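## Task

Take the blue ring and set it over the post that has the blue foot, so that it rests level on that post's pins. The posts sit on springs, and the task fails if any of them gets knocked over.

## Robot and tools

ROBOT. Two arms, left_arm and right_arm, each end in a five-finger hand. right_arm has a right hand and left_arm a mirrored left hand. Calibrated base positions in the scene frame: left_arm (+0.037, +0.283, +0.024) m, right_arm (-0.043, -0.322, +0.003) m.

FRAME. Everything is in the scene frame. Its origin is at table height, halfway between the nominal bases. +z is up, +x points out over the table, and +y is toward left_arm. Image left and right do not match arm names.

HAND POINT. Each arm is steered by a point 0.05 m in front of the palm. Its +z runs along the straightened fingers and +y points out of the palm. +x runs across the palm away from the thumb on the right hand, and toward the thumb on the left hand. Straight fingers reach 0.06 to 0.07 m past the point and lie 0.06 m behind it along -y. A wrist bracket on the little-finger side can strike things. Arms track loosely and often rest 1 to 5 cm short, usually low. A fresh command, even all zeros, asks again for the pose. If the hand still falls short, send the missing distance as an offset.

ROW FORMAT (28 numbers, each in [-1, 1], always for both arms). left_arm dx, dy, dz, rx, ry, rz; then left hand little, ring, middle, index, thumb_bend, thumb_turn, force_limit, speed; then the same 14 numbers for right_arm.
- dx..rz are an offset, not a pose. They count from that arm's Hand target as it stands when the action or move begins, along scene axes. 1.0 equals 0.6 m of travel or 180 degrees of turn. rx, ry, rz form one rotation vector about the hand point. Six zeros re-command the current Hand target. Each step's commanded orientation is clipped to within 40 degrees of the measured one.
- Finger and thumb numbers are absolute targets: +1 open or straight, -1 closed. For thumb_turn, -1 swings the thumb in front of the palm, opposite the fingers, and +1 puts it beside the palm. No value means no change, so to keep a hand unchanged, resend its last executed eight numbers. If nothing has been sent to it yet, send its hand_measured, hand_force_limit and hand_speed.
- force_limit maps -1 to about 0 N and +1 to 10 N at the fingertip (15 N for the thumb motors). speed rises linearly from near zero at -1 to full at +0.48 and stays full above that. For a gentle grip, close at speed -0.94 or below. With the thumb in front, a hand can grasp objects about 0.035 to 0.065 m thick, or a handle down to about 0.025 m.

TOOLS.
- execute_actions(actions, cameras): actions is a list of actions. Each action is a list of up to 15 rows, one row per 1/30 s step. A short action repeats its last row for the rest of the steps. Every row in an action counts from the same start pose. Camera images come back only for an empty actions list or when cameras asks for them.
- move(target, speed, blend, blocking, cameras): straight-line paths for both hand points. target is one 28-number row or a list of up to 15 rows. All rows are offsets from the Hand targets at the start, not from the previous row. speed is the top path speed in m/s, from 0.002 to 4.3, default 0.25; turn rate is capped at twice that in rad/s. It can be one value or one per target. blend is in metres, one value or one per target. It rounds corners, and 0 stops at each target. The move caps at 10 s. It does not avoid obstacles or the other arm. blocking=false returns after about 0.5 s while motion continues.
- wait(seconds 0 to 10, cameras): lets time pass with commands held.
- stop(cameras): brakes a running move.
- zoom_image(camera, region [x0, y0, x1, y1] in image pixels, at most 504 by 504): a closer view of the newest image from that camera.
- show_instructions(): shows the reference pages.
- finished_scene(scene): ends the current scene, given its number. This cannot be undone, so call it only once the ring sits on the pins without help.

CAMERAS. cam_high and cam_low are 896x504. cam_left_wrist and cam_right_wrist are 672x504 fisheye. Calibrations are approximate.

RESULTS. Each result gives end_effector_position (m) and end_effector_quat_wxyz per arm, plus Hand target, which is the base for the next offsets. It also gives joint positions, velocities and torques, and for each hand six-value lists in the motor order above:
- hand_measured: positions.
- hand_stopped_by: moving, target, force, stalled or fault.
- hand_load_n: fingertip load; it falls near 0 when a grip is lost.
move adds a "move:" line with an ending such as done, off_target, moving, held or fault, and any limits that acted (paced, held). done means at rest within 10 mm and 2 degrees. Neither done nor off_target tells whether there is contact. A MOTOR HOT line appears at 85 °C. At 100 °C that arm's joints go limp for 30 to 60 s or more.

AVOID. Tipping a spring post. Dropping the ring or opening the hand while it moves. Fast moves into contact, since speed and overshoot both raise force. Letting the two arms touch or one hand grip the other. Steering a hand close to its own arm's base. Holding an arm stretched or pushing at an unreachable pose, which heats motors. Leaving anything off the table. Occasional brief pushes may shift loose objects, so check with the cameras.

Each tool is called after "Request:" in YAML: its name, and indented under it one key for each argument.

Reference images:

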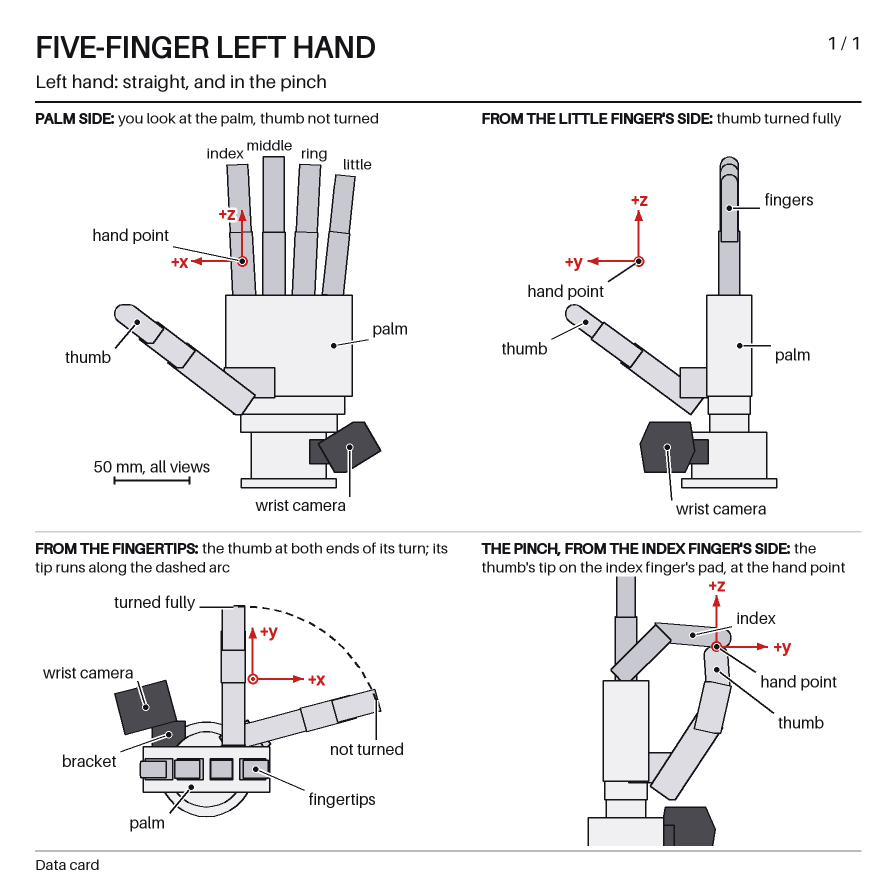

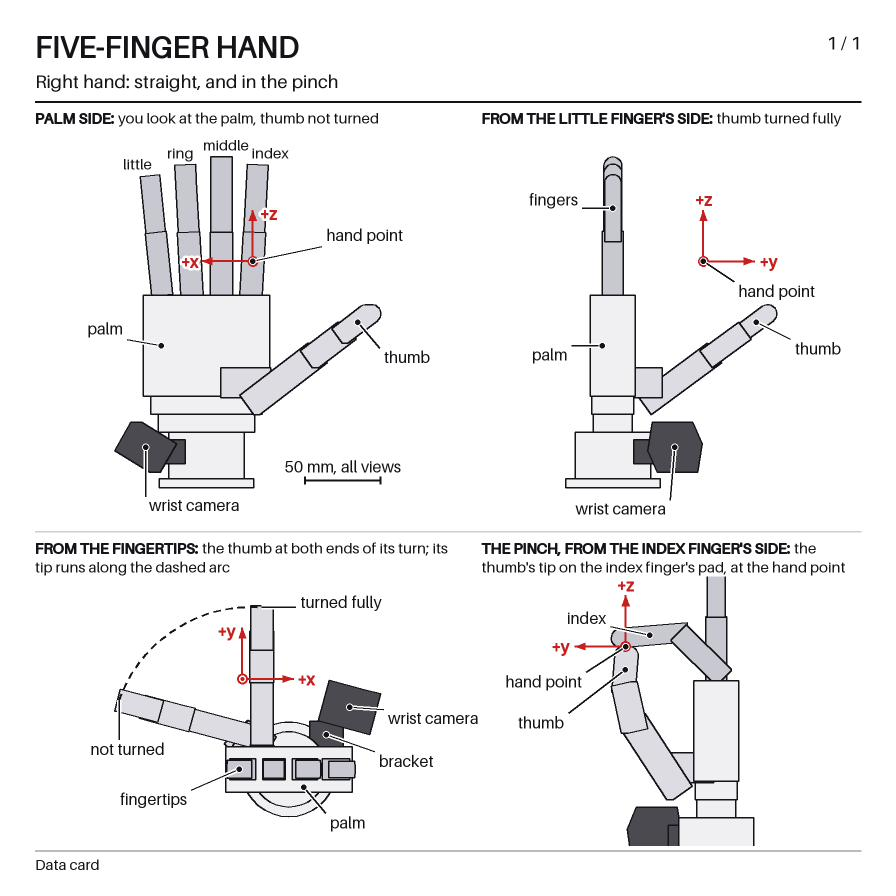

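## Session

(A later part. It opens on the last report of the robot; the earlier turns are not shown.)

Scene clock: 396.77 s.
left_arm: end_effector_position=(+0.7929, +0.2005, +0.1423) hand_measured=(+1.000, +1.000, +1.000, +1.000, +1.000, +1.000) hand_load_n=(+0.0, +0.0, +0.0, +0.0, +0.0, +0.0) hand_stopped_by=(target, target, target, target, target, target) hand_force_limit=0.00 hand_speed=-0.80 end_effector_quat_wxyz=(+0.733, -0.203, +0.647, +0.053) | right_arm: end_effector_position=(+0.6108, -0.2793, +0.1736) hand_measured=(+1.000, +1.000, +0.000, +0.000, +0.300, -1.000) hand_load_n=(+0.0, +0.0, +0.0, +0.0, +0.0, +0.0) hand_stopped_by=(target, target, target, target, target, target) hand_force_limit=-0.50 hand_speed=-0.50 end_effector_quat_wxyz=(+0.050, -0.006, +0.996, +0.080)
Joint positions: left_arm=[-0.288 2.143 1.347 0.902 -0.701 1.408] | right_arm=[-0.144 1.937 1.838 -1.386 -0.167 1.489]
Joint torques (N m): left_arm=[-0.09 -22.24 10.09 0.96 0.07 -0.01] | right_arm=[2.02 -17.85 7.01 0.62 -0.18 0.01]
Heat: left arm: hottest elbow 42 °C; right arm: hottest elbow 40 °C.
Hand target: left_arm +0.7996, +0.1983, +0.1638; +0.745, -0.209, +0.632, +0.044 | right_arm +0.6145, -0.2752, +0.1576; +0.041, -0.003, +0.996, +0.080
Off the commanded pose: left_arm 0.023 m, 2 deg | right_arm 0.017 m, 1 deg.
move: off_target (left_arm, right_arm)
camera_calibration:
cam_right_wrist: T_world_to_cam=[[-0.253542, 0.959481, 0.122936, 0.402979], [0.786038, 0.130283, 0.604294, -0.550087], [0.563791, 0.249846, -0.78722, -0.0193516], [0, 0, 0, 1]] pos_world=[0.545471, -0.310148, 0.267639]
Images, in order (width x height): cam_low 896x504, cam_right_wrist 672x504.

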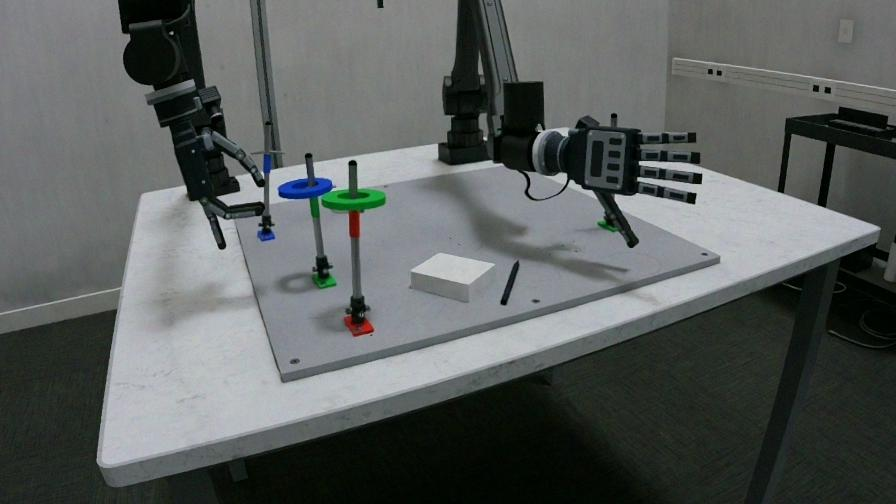

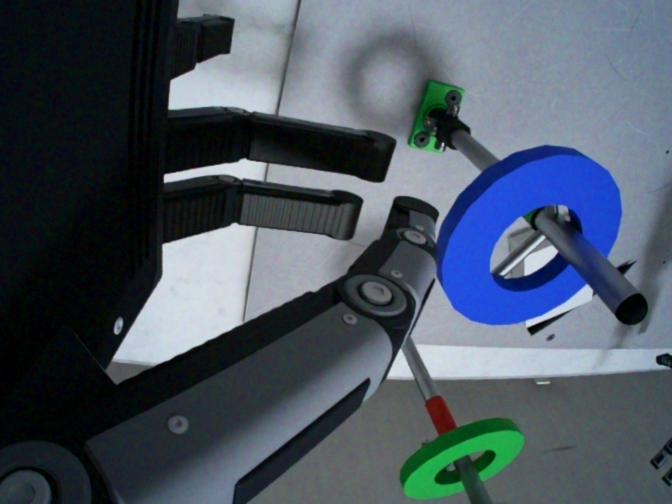

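Request:
move:
  target: [0,0,0,0,0,0,1,1,1,1,1,1,0,-0.8, 0.001,0.0265,-0.010,0,0,0,1,1,0.0,0.0,0.3,-1,-0.5,-0.5]
  speed: 0.07
  cameras: ["cam_low","cam_right_wrist"]

Request:
zoom_image:
  camera: "cam_right_wrist"
  region: [340, 100, 640, 400]

Request:
zoom_image:
  camera: "cam_low"
  region: [220, 120, 350, 250]

Scene clock: 427.43 s.
left_arm: end_effector_position=(+0.7929, +0.2005, +0.1423) hand_measured=(+1.000, +1.000, +1.000, +1.000, +1.000, +1.000) hand_load_n=(+0.0, +0.0, +0.0, +0.0, +0.0, +0.0) hand_stopped_by=(target, target, target, target, target, target) hand_force_limit=0.00 hand_speed=-0.80 end_effector_quat_wxyz=(+0.733, -0.203, +0.647, +0.053) | right_arm: end_effector_position=(+0.6122, -0.2645, +0.1687) hand_measured=(+1.000, +1.000, +0.000, +0.000, +0.300, -1.000) hand_load_n=(+0.0, +0.0, +0.0, +0.0, +0.0, +0.0) hand_stopped_by=(target, target, target, target, target, target) hand_force_limit=-0.50 hand_speed=-0.50 end_effector_quat_wxyz=(+0.051, -0.005, +0.995, +0.080)
Joint positions: left_arm=[-0.288 2.143 1.347 0.902 -0.701 1.408] | right_arm=[-0.119 1.937 1.824 -1.366 -0.165 1.515]
Joint torques (N m): left_arm=[-0.32 -22.18 10.09 0.92 0.07 -0.02] | right_arm=[2.02 -17.14 6.82 0.64 -0.21 0.07]
Heat: left arm: hottest elbow 42 °C; right arm: hottest elbow 38 °C.
Hand target: left_arm +0.7996, +0.1983, +0.1638; +0.745, -0.209, +0.632, +0.044 | right_arm +0.6151, -0.2592, +0.1517; +0.041, -0.003, +0.996, +0.080
Off the commanded pose: left_arm 0.023 m, 2 deg | right_arm 0.018 m, 1 deg.
move: off_target (left_arm, right_arm)
camera_calibration:
cam_right_wrist: T_world_to_cam=[[-0.252659, 0.959752, 0.122635, 0.389372], [0.784843, 0.129169, 0.606083, -0.550078], [0.565849, 0.249381, -0.785891, -0.0292723], [0, 0, 0, 1]] pos_world=[0.546667, -0.295348, 0.262637]
Images, in order (width x height): cam_low 896x504, cam_right_wrist 672x504.

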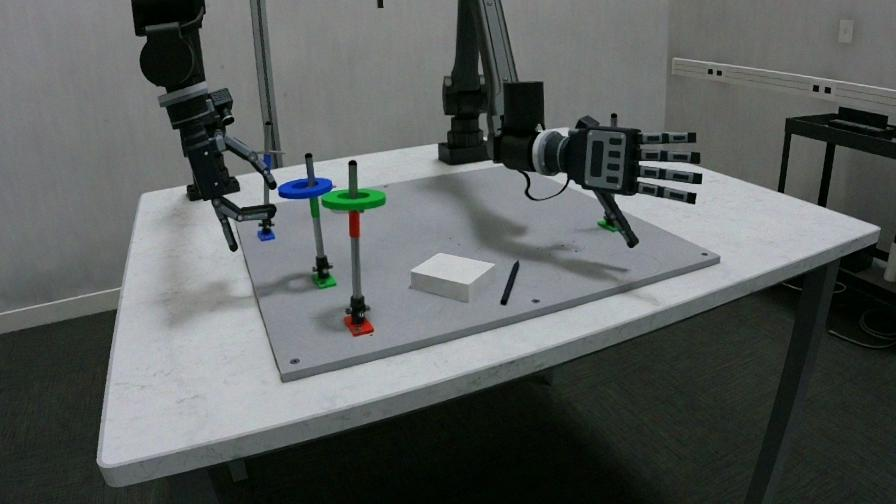

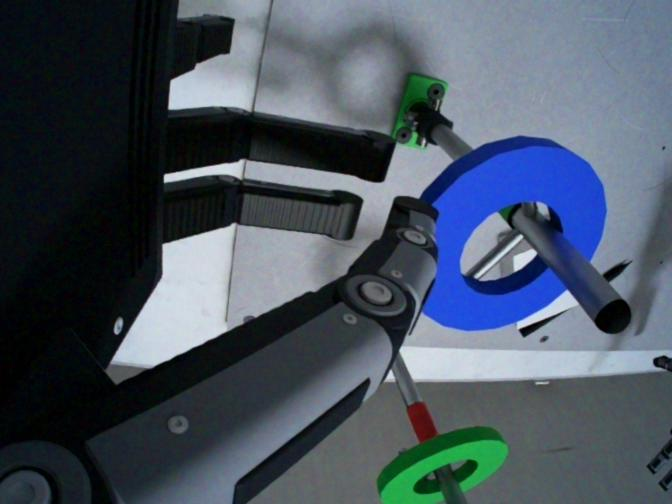

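Scaled by 1.680 from the camera's 672x504 image, which has a finer 960x720 frame.

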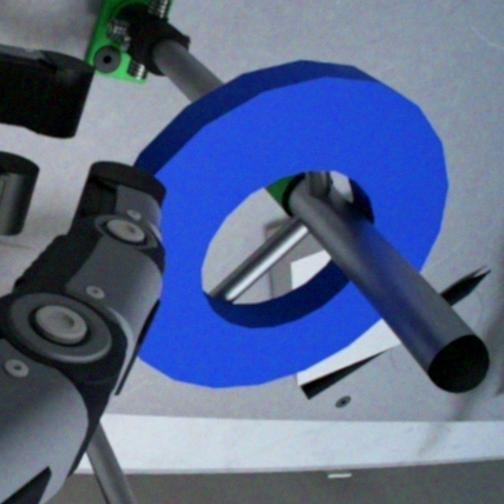

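Scaled by 3.877 from the camera's 896x504 image, which has a finer 1280x720 frame.

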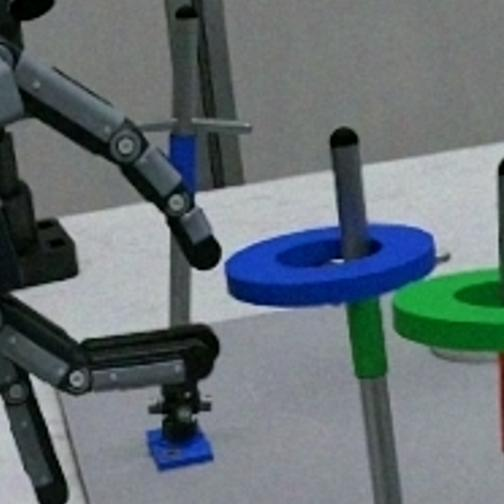

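Request:
move:
  target: [0,0,0,0,0,0,1,1,1,1,1,1,0,-0.8, 0.0,0.0155,0.006,0,0,0,1,1,0.0,0.0,0.45,-1,-0.5,-0.5]
  speed: 0.07
  cameras: ["cam_low","cam_right_wrist"]

Request:
zoom_image:
  camera: "cam_right_wrist"
  region: [340, 100, 640, 400]

Request:
zoom_image:
  camera: "cam_low"
  region: [220, 120, 350, 250]

Scene clock: 445.40 s.
left_arm: end_effector_position=(+0.7929, +0.2005, +0.1423) hand_measured=(+1.000, +1.000, +1.000, +1.000, +1.000, +1.000) hand_load_n=(+0.0, +0.0, +0.0, +0.0, +0.0, +0.0) hand_stopped_by=(target, target, target, target, target, target) hand_force_limit=0.00 hand_speed=-0.80 end_effector_quat_wxyz=(+0.733, -0.203, +0.647, +0.053) | right_arm: end_effector_position=(+0.6124, -0.2567, +0.1686) hand_measured=(+1.000, +1.000, +0.000, +0.000, +0.450, -1.000) hand_load_n=(+0.0, -0.5, +0.0, +0.0, +0.0, +0.0) hand_stopped_by=(target, target, target, target, target, target) hand_force_limit=-0.50 hand_speed=-0.50 end_effector_quat_wxyz=(+0.050, -0.004, +0.996, +0.080)
Joint positions: left_arm=[-0.288 2.143 1.347 0.902 -0.701 1.408] | right_arm=[-0.106 1.937 1.824 -1.366 -0.164 1.53]
Joint torques (N m): left_arm=[-0.26 -22.3 10.06 0.99 0.07 0] | right_arm=[2.37 -17.2 7.35 0.55 -0.24 0.05]
Heat: left arm: hottest elbow 42 °C; right arm: hottest elbow 37 °C.
Hand target: left_arm +0.7996, +0.1983, +0.1638; +0.745, -0.209, +0.632, +0.044 | right_arm +0.6151, -0.2500, +0.1553; +0.041, -0.003, +0.996, +0.080
Off the commanded pose: left_arm 0.023 m, 2 deg | right_arm 0.015 m, 1 deg.
move: off_target (left_arm, right_arm)
camera_calibration:
cam_right_wrist: T_world_to_cam=[[-0.249884, 0.960352, 0.123622, 0.380166], [0.786688, 0.126926, 0.604162, -0.552503], [0.564518, 0.248223, -0.787214, -0.0306967], [0, 0, 0, 1]] pos_world=[0.546973, -0.287346, 0.26264]
Images, in order (width x height): cam_low 896x504, cam_right_wrist 672x504.

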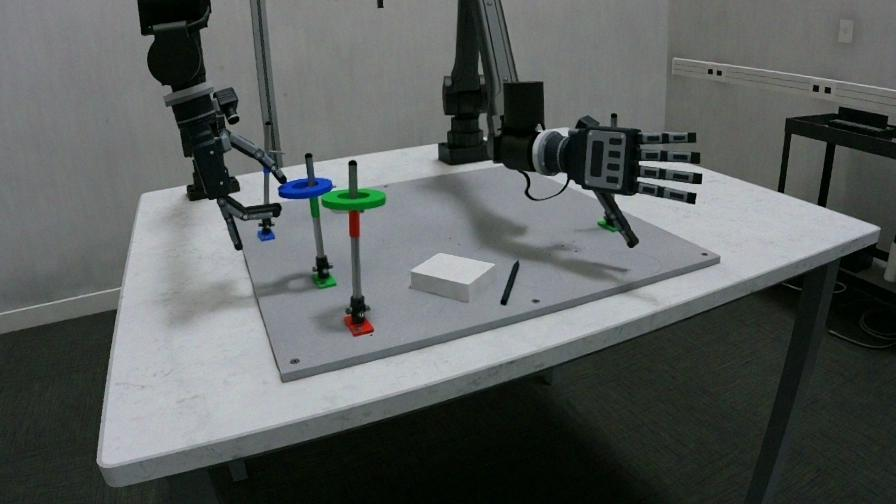

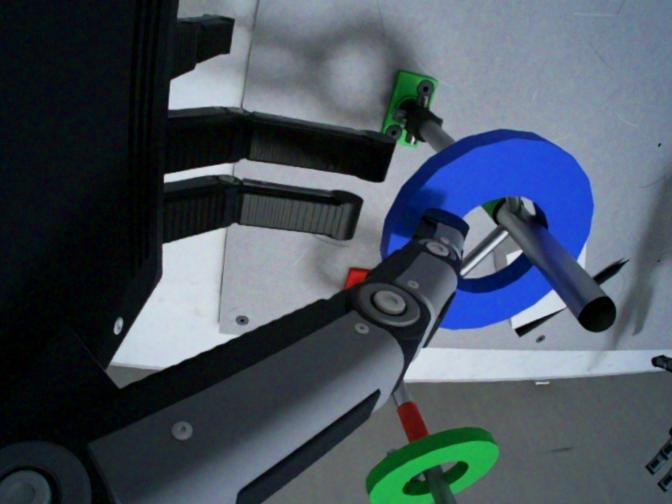

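Scaled by 1.680 from the camera's 672x504 image, which has a finer 960x720 frame.

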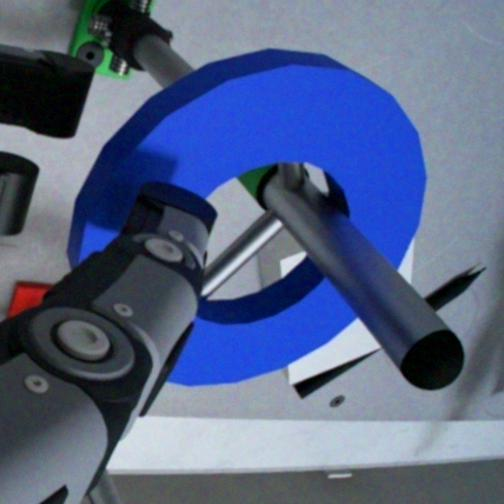

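Scaled by 3.877 from the camera's 896x504 image, which has a finer 1280x720 frame.

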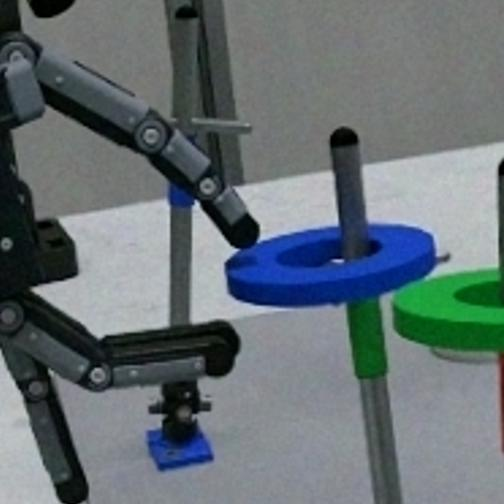

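Request:
move:
  target: [0,0,0,0,0,0,1,1,1,1,1,1,0,-0.8, 0.0,0.0185,0.006,0,0,0,1,1,0.0,0.0,0.38,-1,-0.5,-0.5]
  speed: 0.06
  cameras: ["cam_low","cam_right_wrist"]

Request:
zoom_image:
  camera: "cam_right_wrist"
  region: [340, 100, 640, 400]

Request:
zoom_image:
  camera: "cam_low"
  region: [220, 120, 350, 250]

Scene clock: 459.83 s.
left_arm: end_effector_position=(+0.7929, +0.2005, +0.1423) hand_measured=(+1.000, +1.000, +1.000, +1.000, +1.000, +1.000) hand_load_n=(+0.0, +0.5, +0.0, +0.0, +0.0, +0.0) hand_stopped_by=(target, target, target, target, target, target) hand_force_limit=0.00 hand_speed=-0.80 end_effector_quat_wxyz=(+0.733, -0.203, +0.647, +0.053) | right_arm: end_effector_position=(+0.6121, -0.2450, +0.1685) hand_measured=(+1.000, +1.000, +0.000, +0.000, +0.380, -1.000) hand_load_n=(+0.0, +0.0, +0.0, +0.0, +0.0, +0.0) hand_stopped_by=(target, target, target, target, target, target) hand_force_limit=-0.50 hand_speed=-0.50 end_effector_quat_wxyz=(+0.048, -0.004, +0.996, +0.080)
Joint positions: left_arm=[-0.288 2.143 1.347 0.902 -0.701 1.408] | right_arm=[-0.087 1.937 1.824 -1.366 -0.163 1.549]
Joint torques (N m): left_arm=[-0.03 -22.24 10.1 0.96 0.06 -0.01] | right_arm=[2.14 -18.02 7.69 0.23 -0.19 0.04]
Heat: left arm: hottest elbow 42 °C; right arm: hottest elbow 37 °C.
Hand target: left_arm +0.7996, +0.1983, +0.1638; +0.745, -0.209, +0.632, +0.044 | right_arm +0.6151, -0.2387, +0.1589; +0.041, -0.003, +0.996, +0.080
Off the commanded pose: left_arm 0.023 m, 2 deg | right_arm 0.012 m, 1 deg.
move: off_target (left_arm, right_arm)
camera_calibration:
cam_right_wrist: T_world_to_cam=[[-0.250512, 0.960011, 0.124987, 0.368908], [0.788376, 0.127366, 0.601865, -0.554241], [0.561878, 0.249311, -0.788756, -0.031349], [0, 0, 0, 1]] pos_world=[0.54698, -0.275749, 0.262743]
Images, in order (width x height): cam_low 896x504, cam_right_wrist 672x504.

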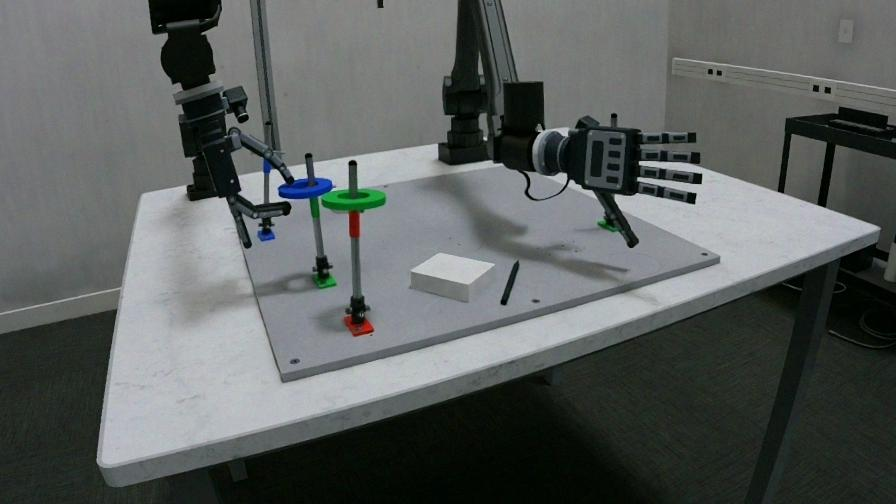

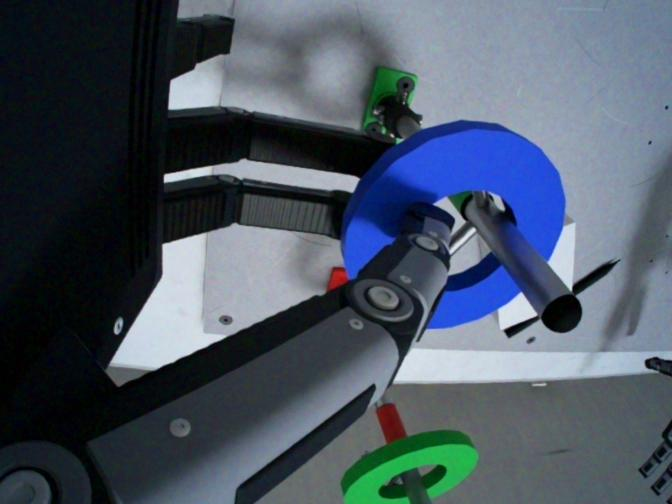

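Scaled by 1.680 from the camera's 672x504 image, which has a finer 960x720 frame.

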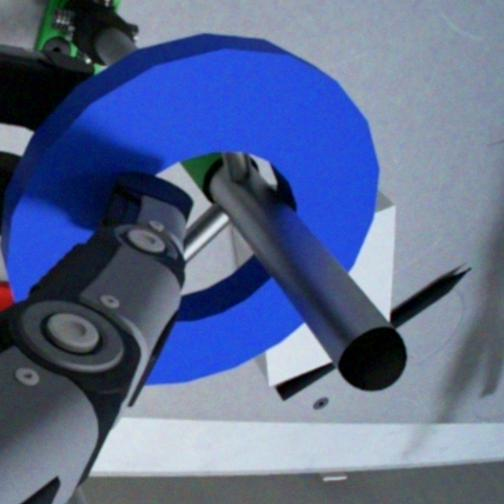

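Scaled by 3.877 from the camera's 896x504 image, which has a finer 1280x720 frame.

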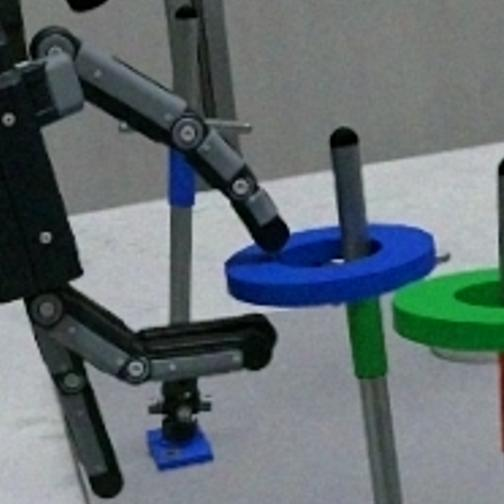

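Request:
move:
  target: [0,0,0,0,0,0,1,1,1,1,1,1,0,-0.8, 0,0,0,0,0,0,1,1,-0.4,-0.4,0.38,-1,-0.5,-0.88]
  cameras: ["cam_low","cam_right_wrist"]

Request:
zoom_image:
  camera: "cam_low"
  region: [220, 120, 350, 250]

Scene clock: 466.70 s.
left_arm: end_effector_position=(+0.7929, +0.2005, +0.1423) hand_measured=(+1.000, +1.000, +1.000, +1.000, +1.000, +1.000) hand_load_n=(+0.0, +0.0, +0.0, +0.0, +0.0, +0.0) hand_stopped_by=(target, target, target, target, target, target) hand_force_limit=0.00 hand_speed=-0.80 end_effector_quat_wxyz=(+0.733, -0.203, +0.647, +0.053) | right_arm: end_effector_position=(+0.6122, -0.2450, +0.1685) hand_measured=(+1.000, +1.000, -0.220, -0.244, +0.380, -1.000) hand_load_n=(+0.0, +0.0, +3.0, +3.5, +3.0, -1.0) hand_stopped_by=(target, target, force, force, target, target) hand_force_limit=-0.50 hand_speed=-0.88 end_effector_quat_wxyz=(+0.048, -0.004, +0.996, +0.080)
Joint positions: left_arm=[-0.288 2.143 1.347 0.902 -0.701 1.408] | right_arm=[-0.087 1.937 1.824 -1.366 -0.163 1.549]
Joint torques (N m): left_arm=[-0.26 -22.3 10.09 0.94 0.07 -0.01] | right_arm=[1.73 -17.14 7.64 0.23 -0.16 0.04]
Heat: left arm: hottest elbow 42 °C; right arm: hottest elbow 37 °C.
Hand target: left_arm +0.7996, +0.1983, +0.1638; +0.745, -0.209, +0.632, +0.044 | right_arm +0.6151, -0.2388, +0.1589; +0.041, -0.003, +0.996, +0.080
Off the commanded pose: left_arm 0.023 m, 2 deg | right_arm 0.012 m, 1 deg.
move: off_target (left_arm, right_arm)
camera_calibration:
cam_right_wrist: T_world_to_cam=[[-0.249773, 0.960195, 0.125054, 0.368561], [0.788552, 0.126751, 0.601764, -0.554559], [0.56196, 0.248916, -0.788823, -0.0315415], [0, 0, 0, 1]] pos_world=[0.547081, -0.275748, 0.262743]
Images, in order (width x height): cam_low 896x504, cam_right_wrist 672x504.

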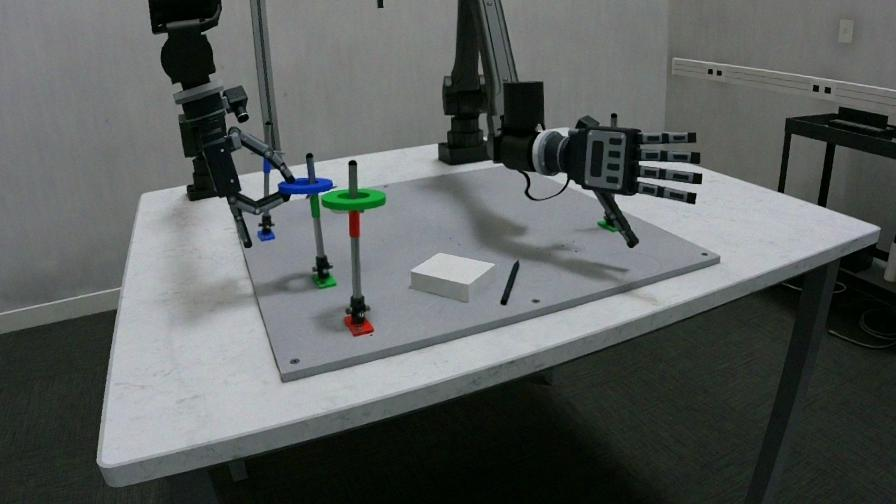

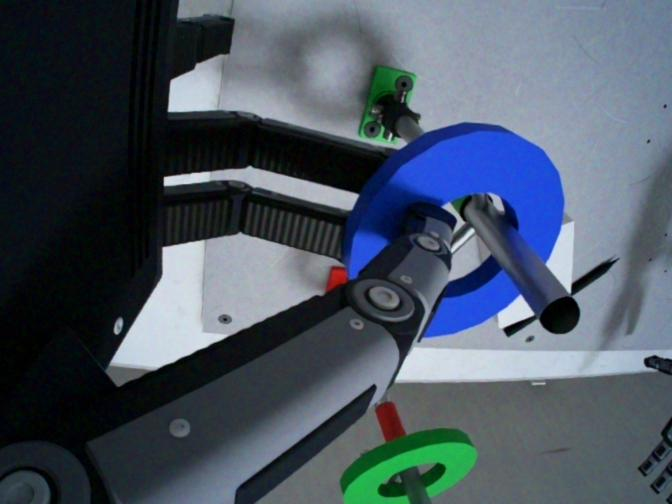

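Scaled by 3.877 from the camera's 896x504 image, which has a finer 1280x720 frame.

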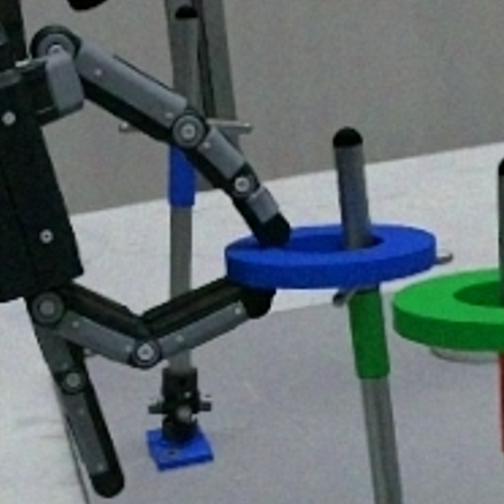

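Request:
move:
  target: [0,0,0,0,0,0,1,1,1,1,1,1,0,-0.8, 0.0,-0.008,0.1,0,0,0,1,1,-0.4,-0.4,0.38,-1,-0.5,-0.88]
  speed: 0.06
  cameras: ["cam_low","cam_right_wrist"]

Request:
zoom_image:
  camera: "cam_low"
  region: [220, 120, 350, 250]

Scene clock: 479.60 s.
left_arm: end_effector_position=(+0.7929, +0.2005, +0.1423) hand_measured=(+1.000, +1.000, +1.000, +1.000, +1.000, +1.000) hand_load_n=(+0.0, +0.0, +0.0, +0.0, +0.0, +0.0) hand_stopped_by=(target, target, target, target, target, target) hand_force_limit=0.00 hand_speed=-0.80 end_effector_quat_wxyz=(+0.733, -0.203, +0.647, +0.053) | right_arm: end_effector_position=(+0.6043, -0.2448, +0.2057) hand_measured=(+1.000, +1.000, -0.220, -0.244, +0.380, -1.000) hand_load_n=(+0.0, +0.0, +1.5, +0.5, +1.0, +0.5) hand_stopped_by=(target, target, force, force, target, target) hand_force_limit=-0.50 hand_speed=-0.88 end_effector_quat_wxyz=(+0.028, -0.002, +0.996, +0.081)
Joint positions: left_arm=[-0.288 2.143 1.347 0.902 -0.701 1.408] | right_arm=[-0.087 1.937 1.927 -1.509 -0.164 1.55]
Joint torques (N m): left_arm=[-0.21 -22.48 10.09 0.9 0.07 -0.01] | right_arm=[1.08 -18.78 10.44 -0.24 -0.22 -0.08]
Heat: left arm: hottest elbow 42 °C; right arm: hottest elbow 37 °C.
Hand target: left_arm +0.7996, +0.1983, +0.1638; +0.745, -0.209, +0.632, +0.044 | right_arm +0.6151, -0.2436, +0.2190; +0.041, -0.003, +0.996, +0.080
Off the commanded pose: left_arm 0.023 m, 2 deg | right_arm 0.017 m, 2 deg.
move: off_target (left_arm, right_arm)
camera_calibration:
cam_right_wrist: T_world_to_cam=[[-0.244135, 0.960108, 0.136345, 0.355997], [0.812513, 0.12577, 0.569214, -0.578764], [0.529359, 0.249747, -0.810805, 0.0266116], [0, 0, 0, 1]] pos_world=[0.543077, -0.275651, 0.302479]
Images, in order (width x height): cam_low 896x504, cam_right_wrist 672x504.

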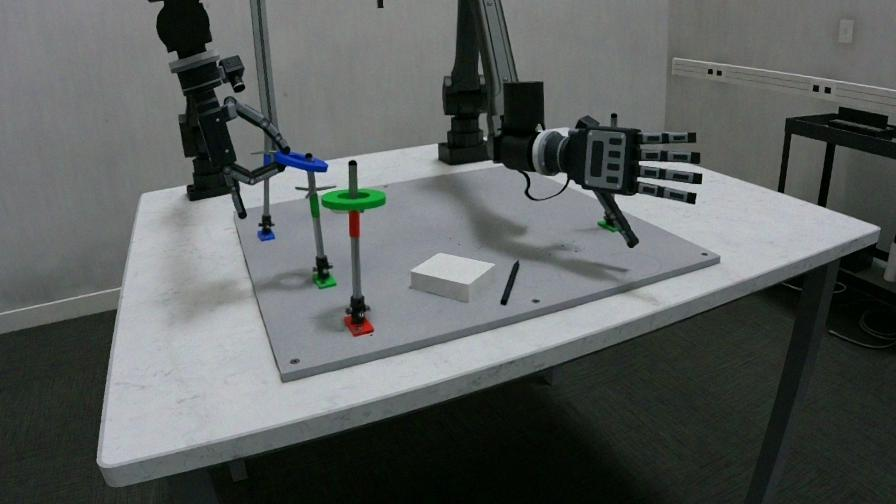

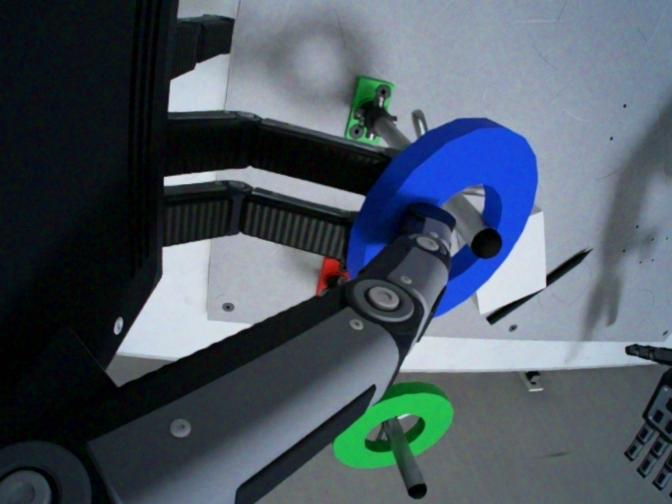

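Scaled by 3.877 from the camera's 896x504 image, which has a finer 1280x720 frame.

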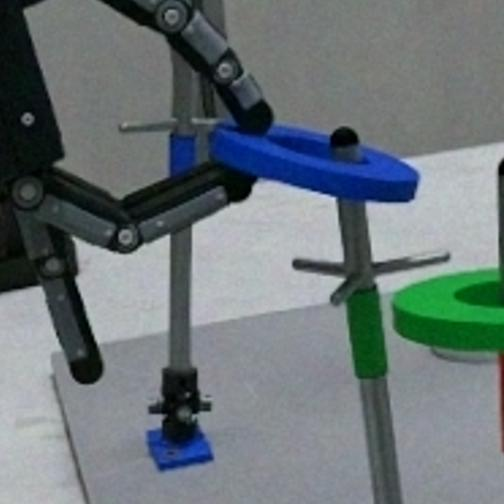

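Request:
move:
  target: [0,0,0,0,0,0,1,1,1,1,1,1,0,-0.8, 0.0,0.003,-0.085,0,0,0,1,1,-0.4,-0.4,0.38,-1,-0.5,-0.88]
  speed: 0.05
  cameras: ["cam_low"]

Request:
zoom_image:
  camera: "cam_low"
  region: [220, 120, 350, 250]

Scene clock: 502.93 s.
left_arm: end_effector_position=(+0.7929, +0.2005, +0.1423) hand_measured=(+1.000, +1.000, +1.000, +1.000, +1.000, +1.000) hand_load_n=(+0.0, +0.0, +0.0, -0.5, +0.0, -0.5) hand_stopped_by=(target, target, target, target, target, target) hand_force_limit=0.00 hand_speed=-0.80 end_effector_quat_wxyz=(+0.733, -0.203, +0.647, +0.053) | right_arm: end_effector_position=(+0.6126, -0.2450, +0.1802) hand_measured=(+1.000, +1.000, -0.220, -0.244, +0.380, -1.000) hand_load_n=(+0.0, +0.0, +1.5, +0.0, +0.5, +0.0) hand_stopped_by=(target, target, force, force, target, target) hand_force_limit=-0.50 hand_speed=-0.88 end_effector_quat_wxyz=(+0.046, -0.004, +0.996, +0.080)
Joint positions: left_arm=[-0.288 2.143 1.347 0.902 -0.701 1.408] | right_arm=[-0.087 1.937 1.856 -1.4 -0.163 1.55]
Joint torques (N m): left_arm=[-0.32 -22.24 10.09 0.95 0.06 -0.01] | right_arm=[1.49 -17.55 6.95 0.59 -0.24 -0.01]
Heat: left arm: hottest elbow 42 °C; right arm: hottest elbow 38 °C.
Hand target: left_arm +0.7996, +0.1983, +0.1638; +0.745, -0.209, +0.632, +0.044 | right_arm +0.6150, -0.2418, +0.1679; +0.041, -0.003, +0.996, +0.080
Off the commanded pose: left_arm 0.023 m, 2 deg | right_arm 0.013 m, 1 deg.
move: off_target (left_arm, right_arm)
Images, in order (width x height): cam_low 896x504.

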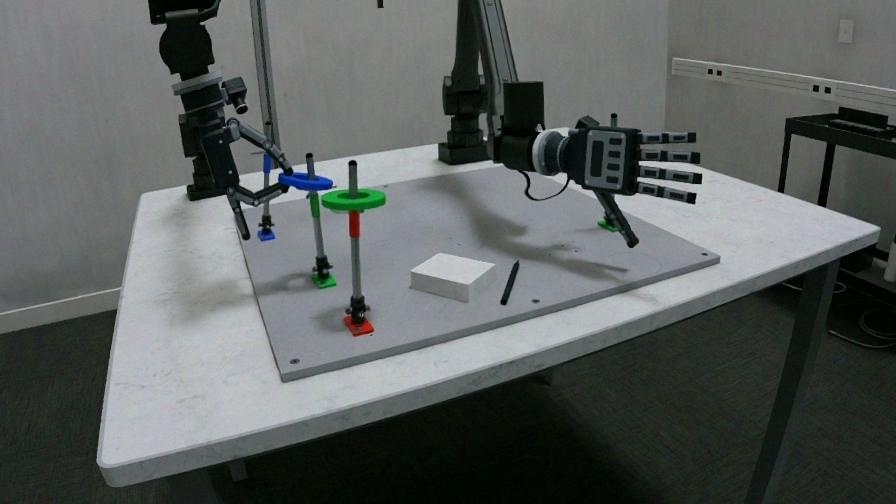

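Scaled by 3.877 from the camera's 896x504 image, which has a finer 1280x720 frame.

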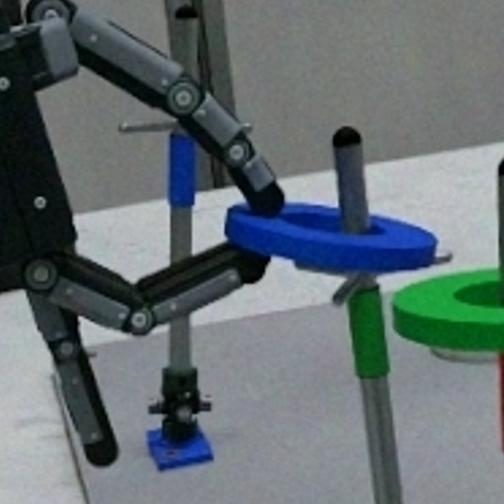

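Request:
move:
  target:
    - [0,0,0,0,0,0,1,1,1,1,1,1,0,-0.8, 0.0,0.0,-0.013,0,0,0,1,1,-0.4,-0.4,0.38,-1,-0.5,-0.88]
    - [0,0,0,0,0,0,1,1,1,1,1,1,0,-0.8, 0.0,0.0,-0.013,0,0,0,1,1,0.05,0.05,0.38,-1,-0.5,-0.8]
  speed: 0.05
  cameras: ["cam_low","cam_right_wrist"]

Request:
zoom_image:
  camera: "cam_low"
  region: [220, 120, 350, 250]

Request:
zoom_image:
  camera: "cam_right_wrist"
  region: [340, 100, 640, 400]

Scene clock: 510.30 s.
left_arm: end_effector_position=(+0.7929, +0.2005, +0.1423) hand_measured=(+1.000, +1.000, +1.000, +1.000, +1.000, +1.000) hand_load_n=(+0.0, +0.0, +0.0, +0.0, +0.0, +0.0) hand_stopped_by=(target, target, target, target, target, target) hand_force_limit=0.00 hand_speed=-0.80 end_effector_quat_wxyz=(+0.733, -0.203, +0.647, +0.053) | right_arm: end_effector_position=(+0.6130, -0.2450, +0.1745) hand_measured=(+1.000, +1.000, +0.050, +0.050, +0.380, -1.000) hand_load_n=(+0.0, +0.0, +0.0, +0.0, +0.0, +0.0) hand_stopped_by=(target, target, target, target, target, target) hand_force_limit=-0.50 hand_speed=-0.80 end_effector_quat_wxyz=(+0.048, -0.004, +0.996, +0.080)
Joint positions: left_arm=[-0.288 2.143 1.347 0.902 -0.701 1.408] | right_arm=[-0.087 1.937 1.84 -1.381 -0.163 1.55]
Joint torques (N m): left_arm=[-0.15 -22.01 10.03 0.92 0.07 -0.02] | right_arm=[1.38 -18.08 6.86 0.49 -0.22 -0.01]
Heat: left arm: hottest elbow 42 °C; right arm: hottest elbow 38 °C.
Hand target: left_arm +0.7996, +0.1983, +0.1638; +0.745, -0.209, +0.632, +0.044 | right_arm +0.6151, -0.2418, +0.1601; +0.041, -0.003, +0.996, +0.080
Off the commanded pose: left_arm 0.023 m, 2 deg | right_arm 0.015 m, 1 deg.
move: off_target (left_arm, right_arm); target 2's new numbers were sent with right_arm's hand 0.015 m and 1 deg from that target
camera_calibration:
cam_right_wrist: T_world_to_cam=[[-0.249523, 0.960279, 0.124906, 0.367911], [0.788159, 0.12645, 0.602342, -0.558743], [0.562622, 0.248744, -0.788405, -0.027724], [0, 0, 0, 1]] pos_world=[0.547779, -0.275748, 0.268742]
Images, in order (width x height): cam_low 896x504, cam_right_wrist 672x504.

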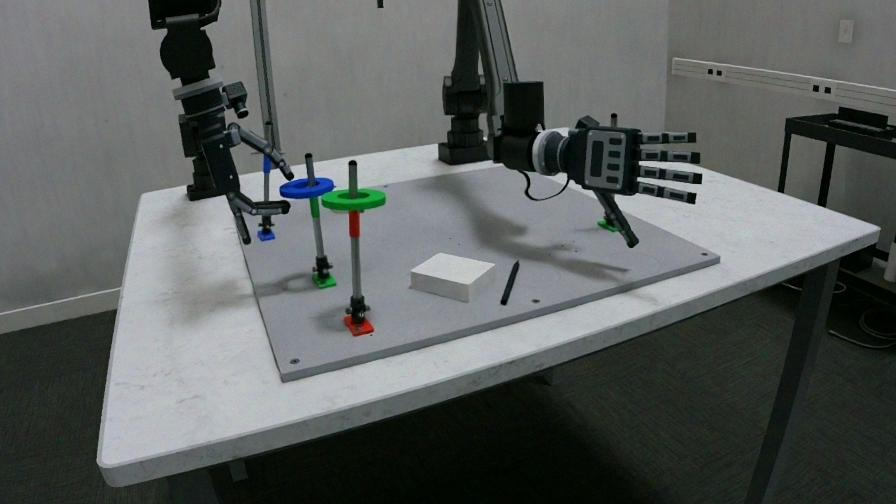

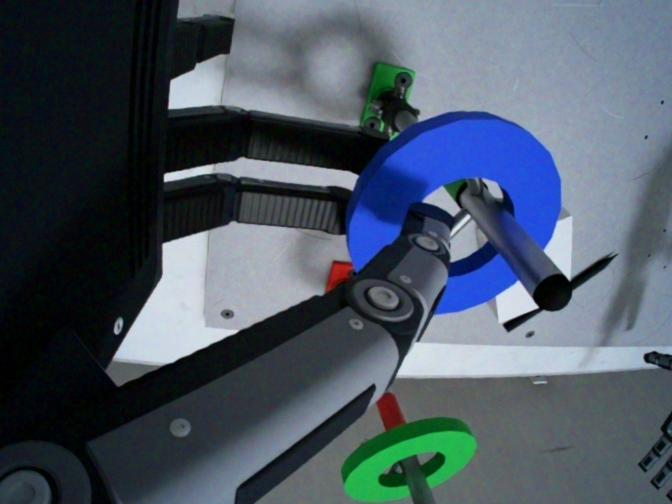

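Scaled by 3.877 from the camera's 896x504 image, which has a finer 1280x720 frame.

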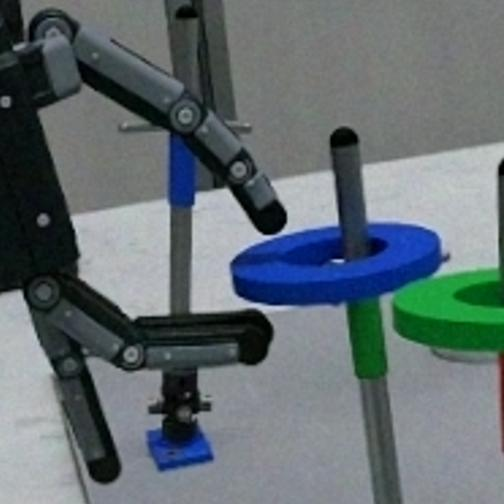

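Scaled by 1.680 from the camera's 672x504 image, which has a finer 960x720 frame.

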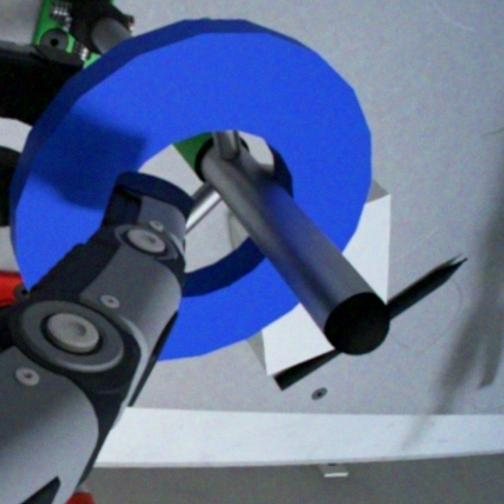

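Request:
move:
  target:
    - [0,0,0,0,0,0,1,1,1,1,1,1,0,-0.8, 0.0,0.014,0.002,0,0,0,1,1,0.05,0.05,0.38,-1,-0.5,-0.8]
    - [0,0,0,0,0,0,1,1,1,1,1,1,0,-0.8, 0.0,0.014,0.002,0,0,0,1,1,0.05,0.05,0.05,-1,-0.8,-0.85]
  speed: 0.05
  cameras: ["cam_low","cam_right_wrist"]

Request:
zoom_image:
  camera: "cam_low"
  region: [220, 120, 350, 250]

Request:
zoom_image:
  camera: "cam_right_wrist"
  region: [340, 100, 640, 400]

Scene clock: 519.17 s.
left_arm: end_effector_position=(+0.7929, +0.2005, +0.1423) hand_measured=(+1.000, +1.000, +1.000, +1.000, +1.000, +1.000) hand_load_n=(+0.0, +0.0, -0.5, +0.0, +0.0, +0.0) hand_stopped_by=(target, target, target, target, target, target) hand_force_limit=0.00 hand_speed=-0.80 end_effector_quat_wxyz=(+0.733, -0.203, +0.647, +0.053) | right_arm: end_effector_position=(+0.6130, -0.2409, +0.1744) hand_measured=(+1.000, +1.000, +0.050, +0.050, +0.050, -1.000) hand_load_n=(+0.0, +0.0, +0.0, +0.0, +0.0, +0.0) hand_stopped_by=(target, target, target, target, target, target) hand_force_limit=-0.80 hand_speed=-0.85 end_effector_quat_wxyz=(+0.048, -0.003, +0.996, +0.080)
Joint positions: left_arm=[-0.288 2.143 1.347 0.902 -0.701 1.408] | right_arm=[-0.08 1.937 1.84 -1.381 -0.162 1.558]
Joint torques (N m): left_arm=[-0.26 -22.18 10.11 0.94 0.08 -0.01] | right_arm=[2.96 -17.67 6.89 0.62 -0.2 0]
Heat: left arm: hottest elbow 42 °C; right arm: hottest elbow 39 °C.
Hand target: left_arm +0.7996, +0.1983, +0.1638; +0.745, -0.209, +0.632, +0.044 | right_arm +0.6151, -0.2335, +0.1613; +0.041, -0.003, +0.996, +0.080
Off the commanded pose: left_arm 0.023 m, 2 deg | right_arm 0.015 m, 1 deg.
move: off_target (left_arm, right_arm); target 2's new numbers were sent with right_arm's hand 0.015 m and 1 deg from that target
camera_calibration:
cam_right_wrist: T_world_to_cam=[[-0.247926, 0.96064, 0.125318, 0.363014], [0.789175, 0.125237, 0.601264, -0.559954], [0.561904, 0.247966, -0.789162, -0.028441], [0, 0, 0, 1]] pos_world=[0.547883, -0.271547, 0.268743]
Images, in order (width x height): cam_low 896x504, cam_right_wrist 672x504.

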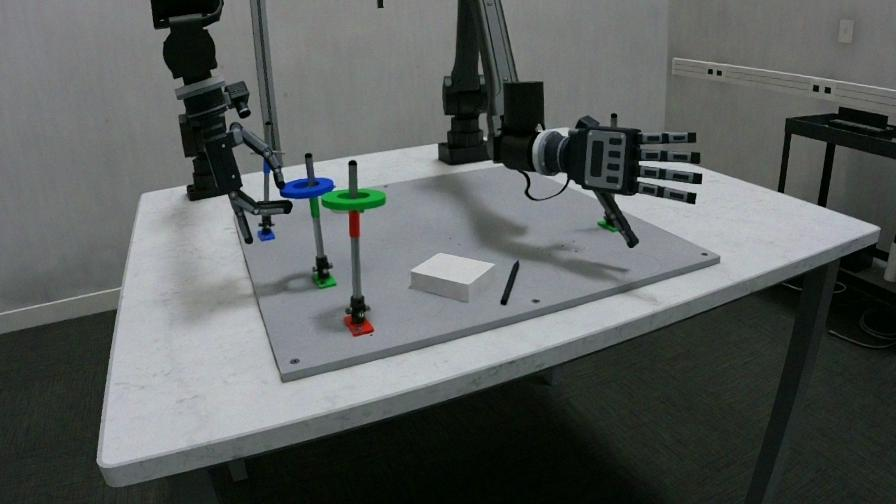

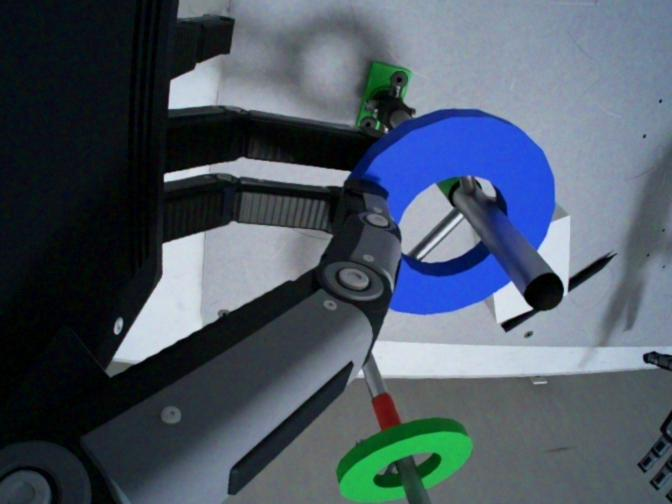

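Scaled by 3.877 from the camera's 896x504 image, which has a finer 1280x720 frame.

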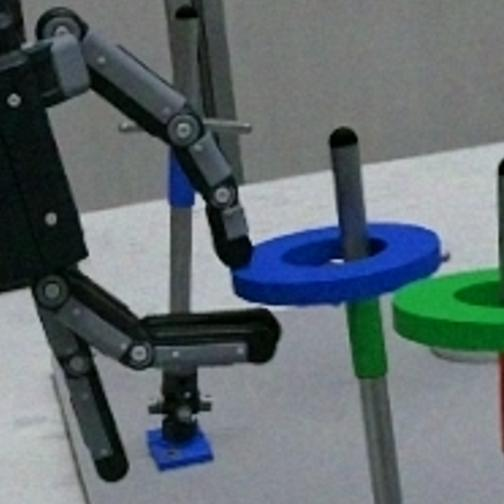

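Scaled by 1.680 from the camera's 672x504 image, which has a finer 960x720 frame.

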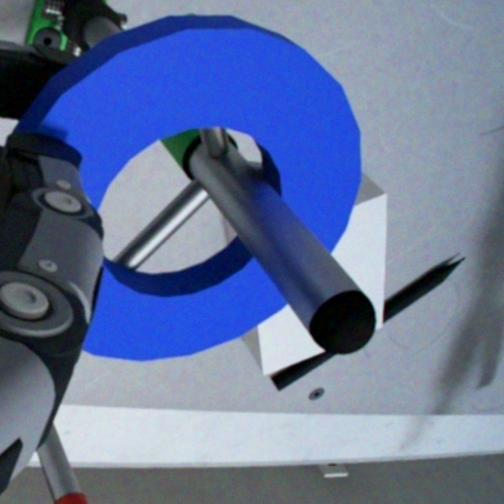

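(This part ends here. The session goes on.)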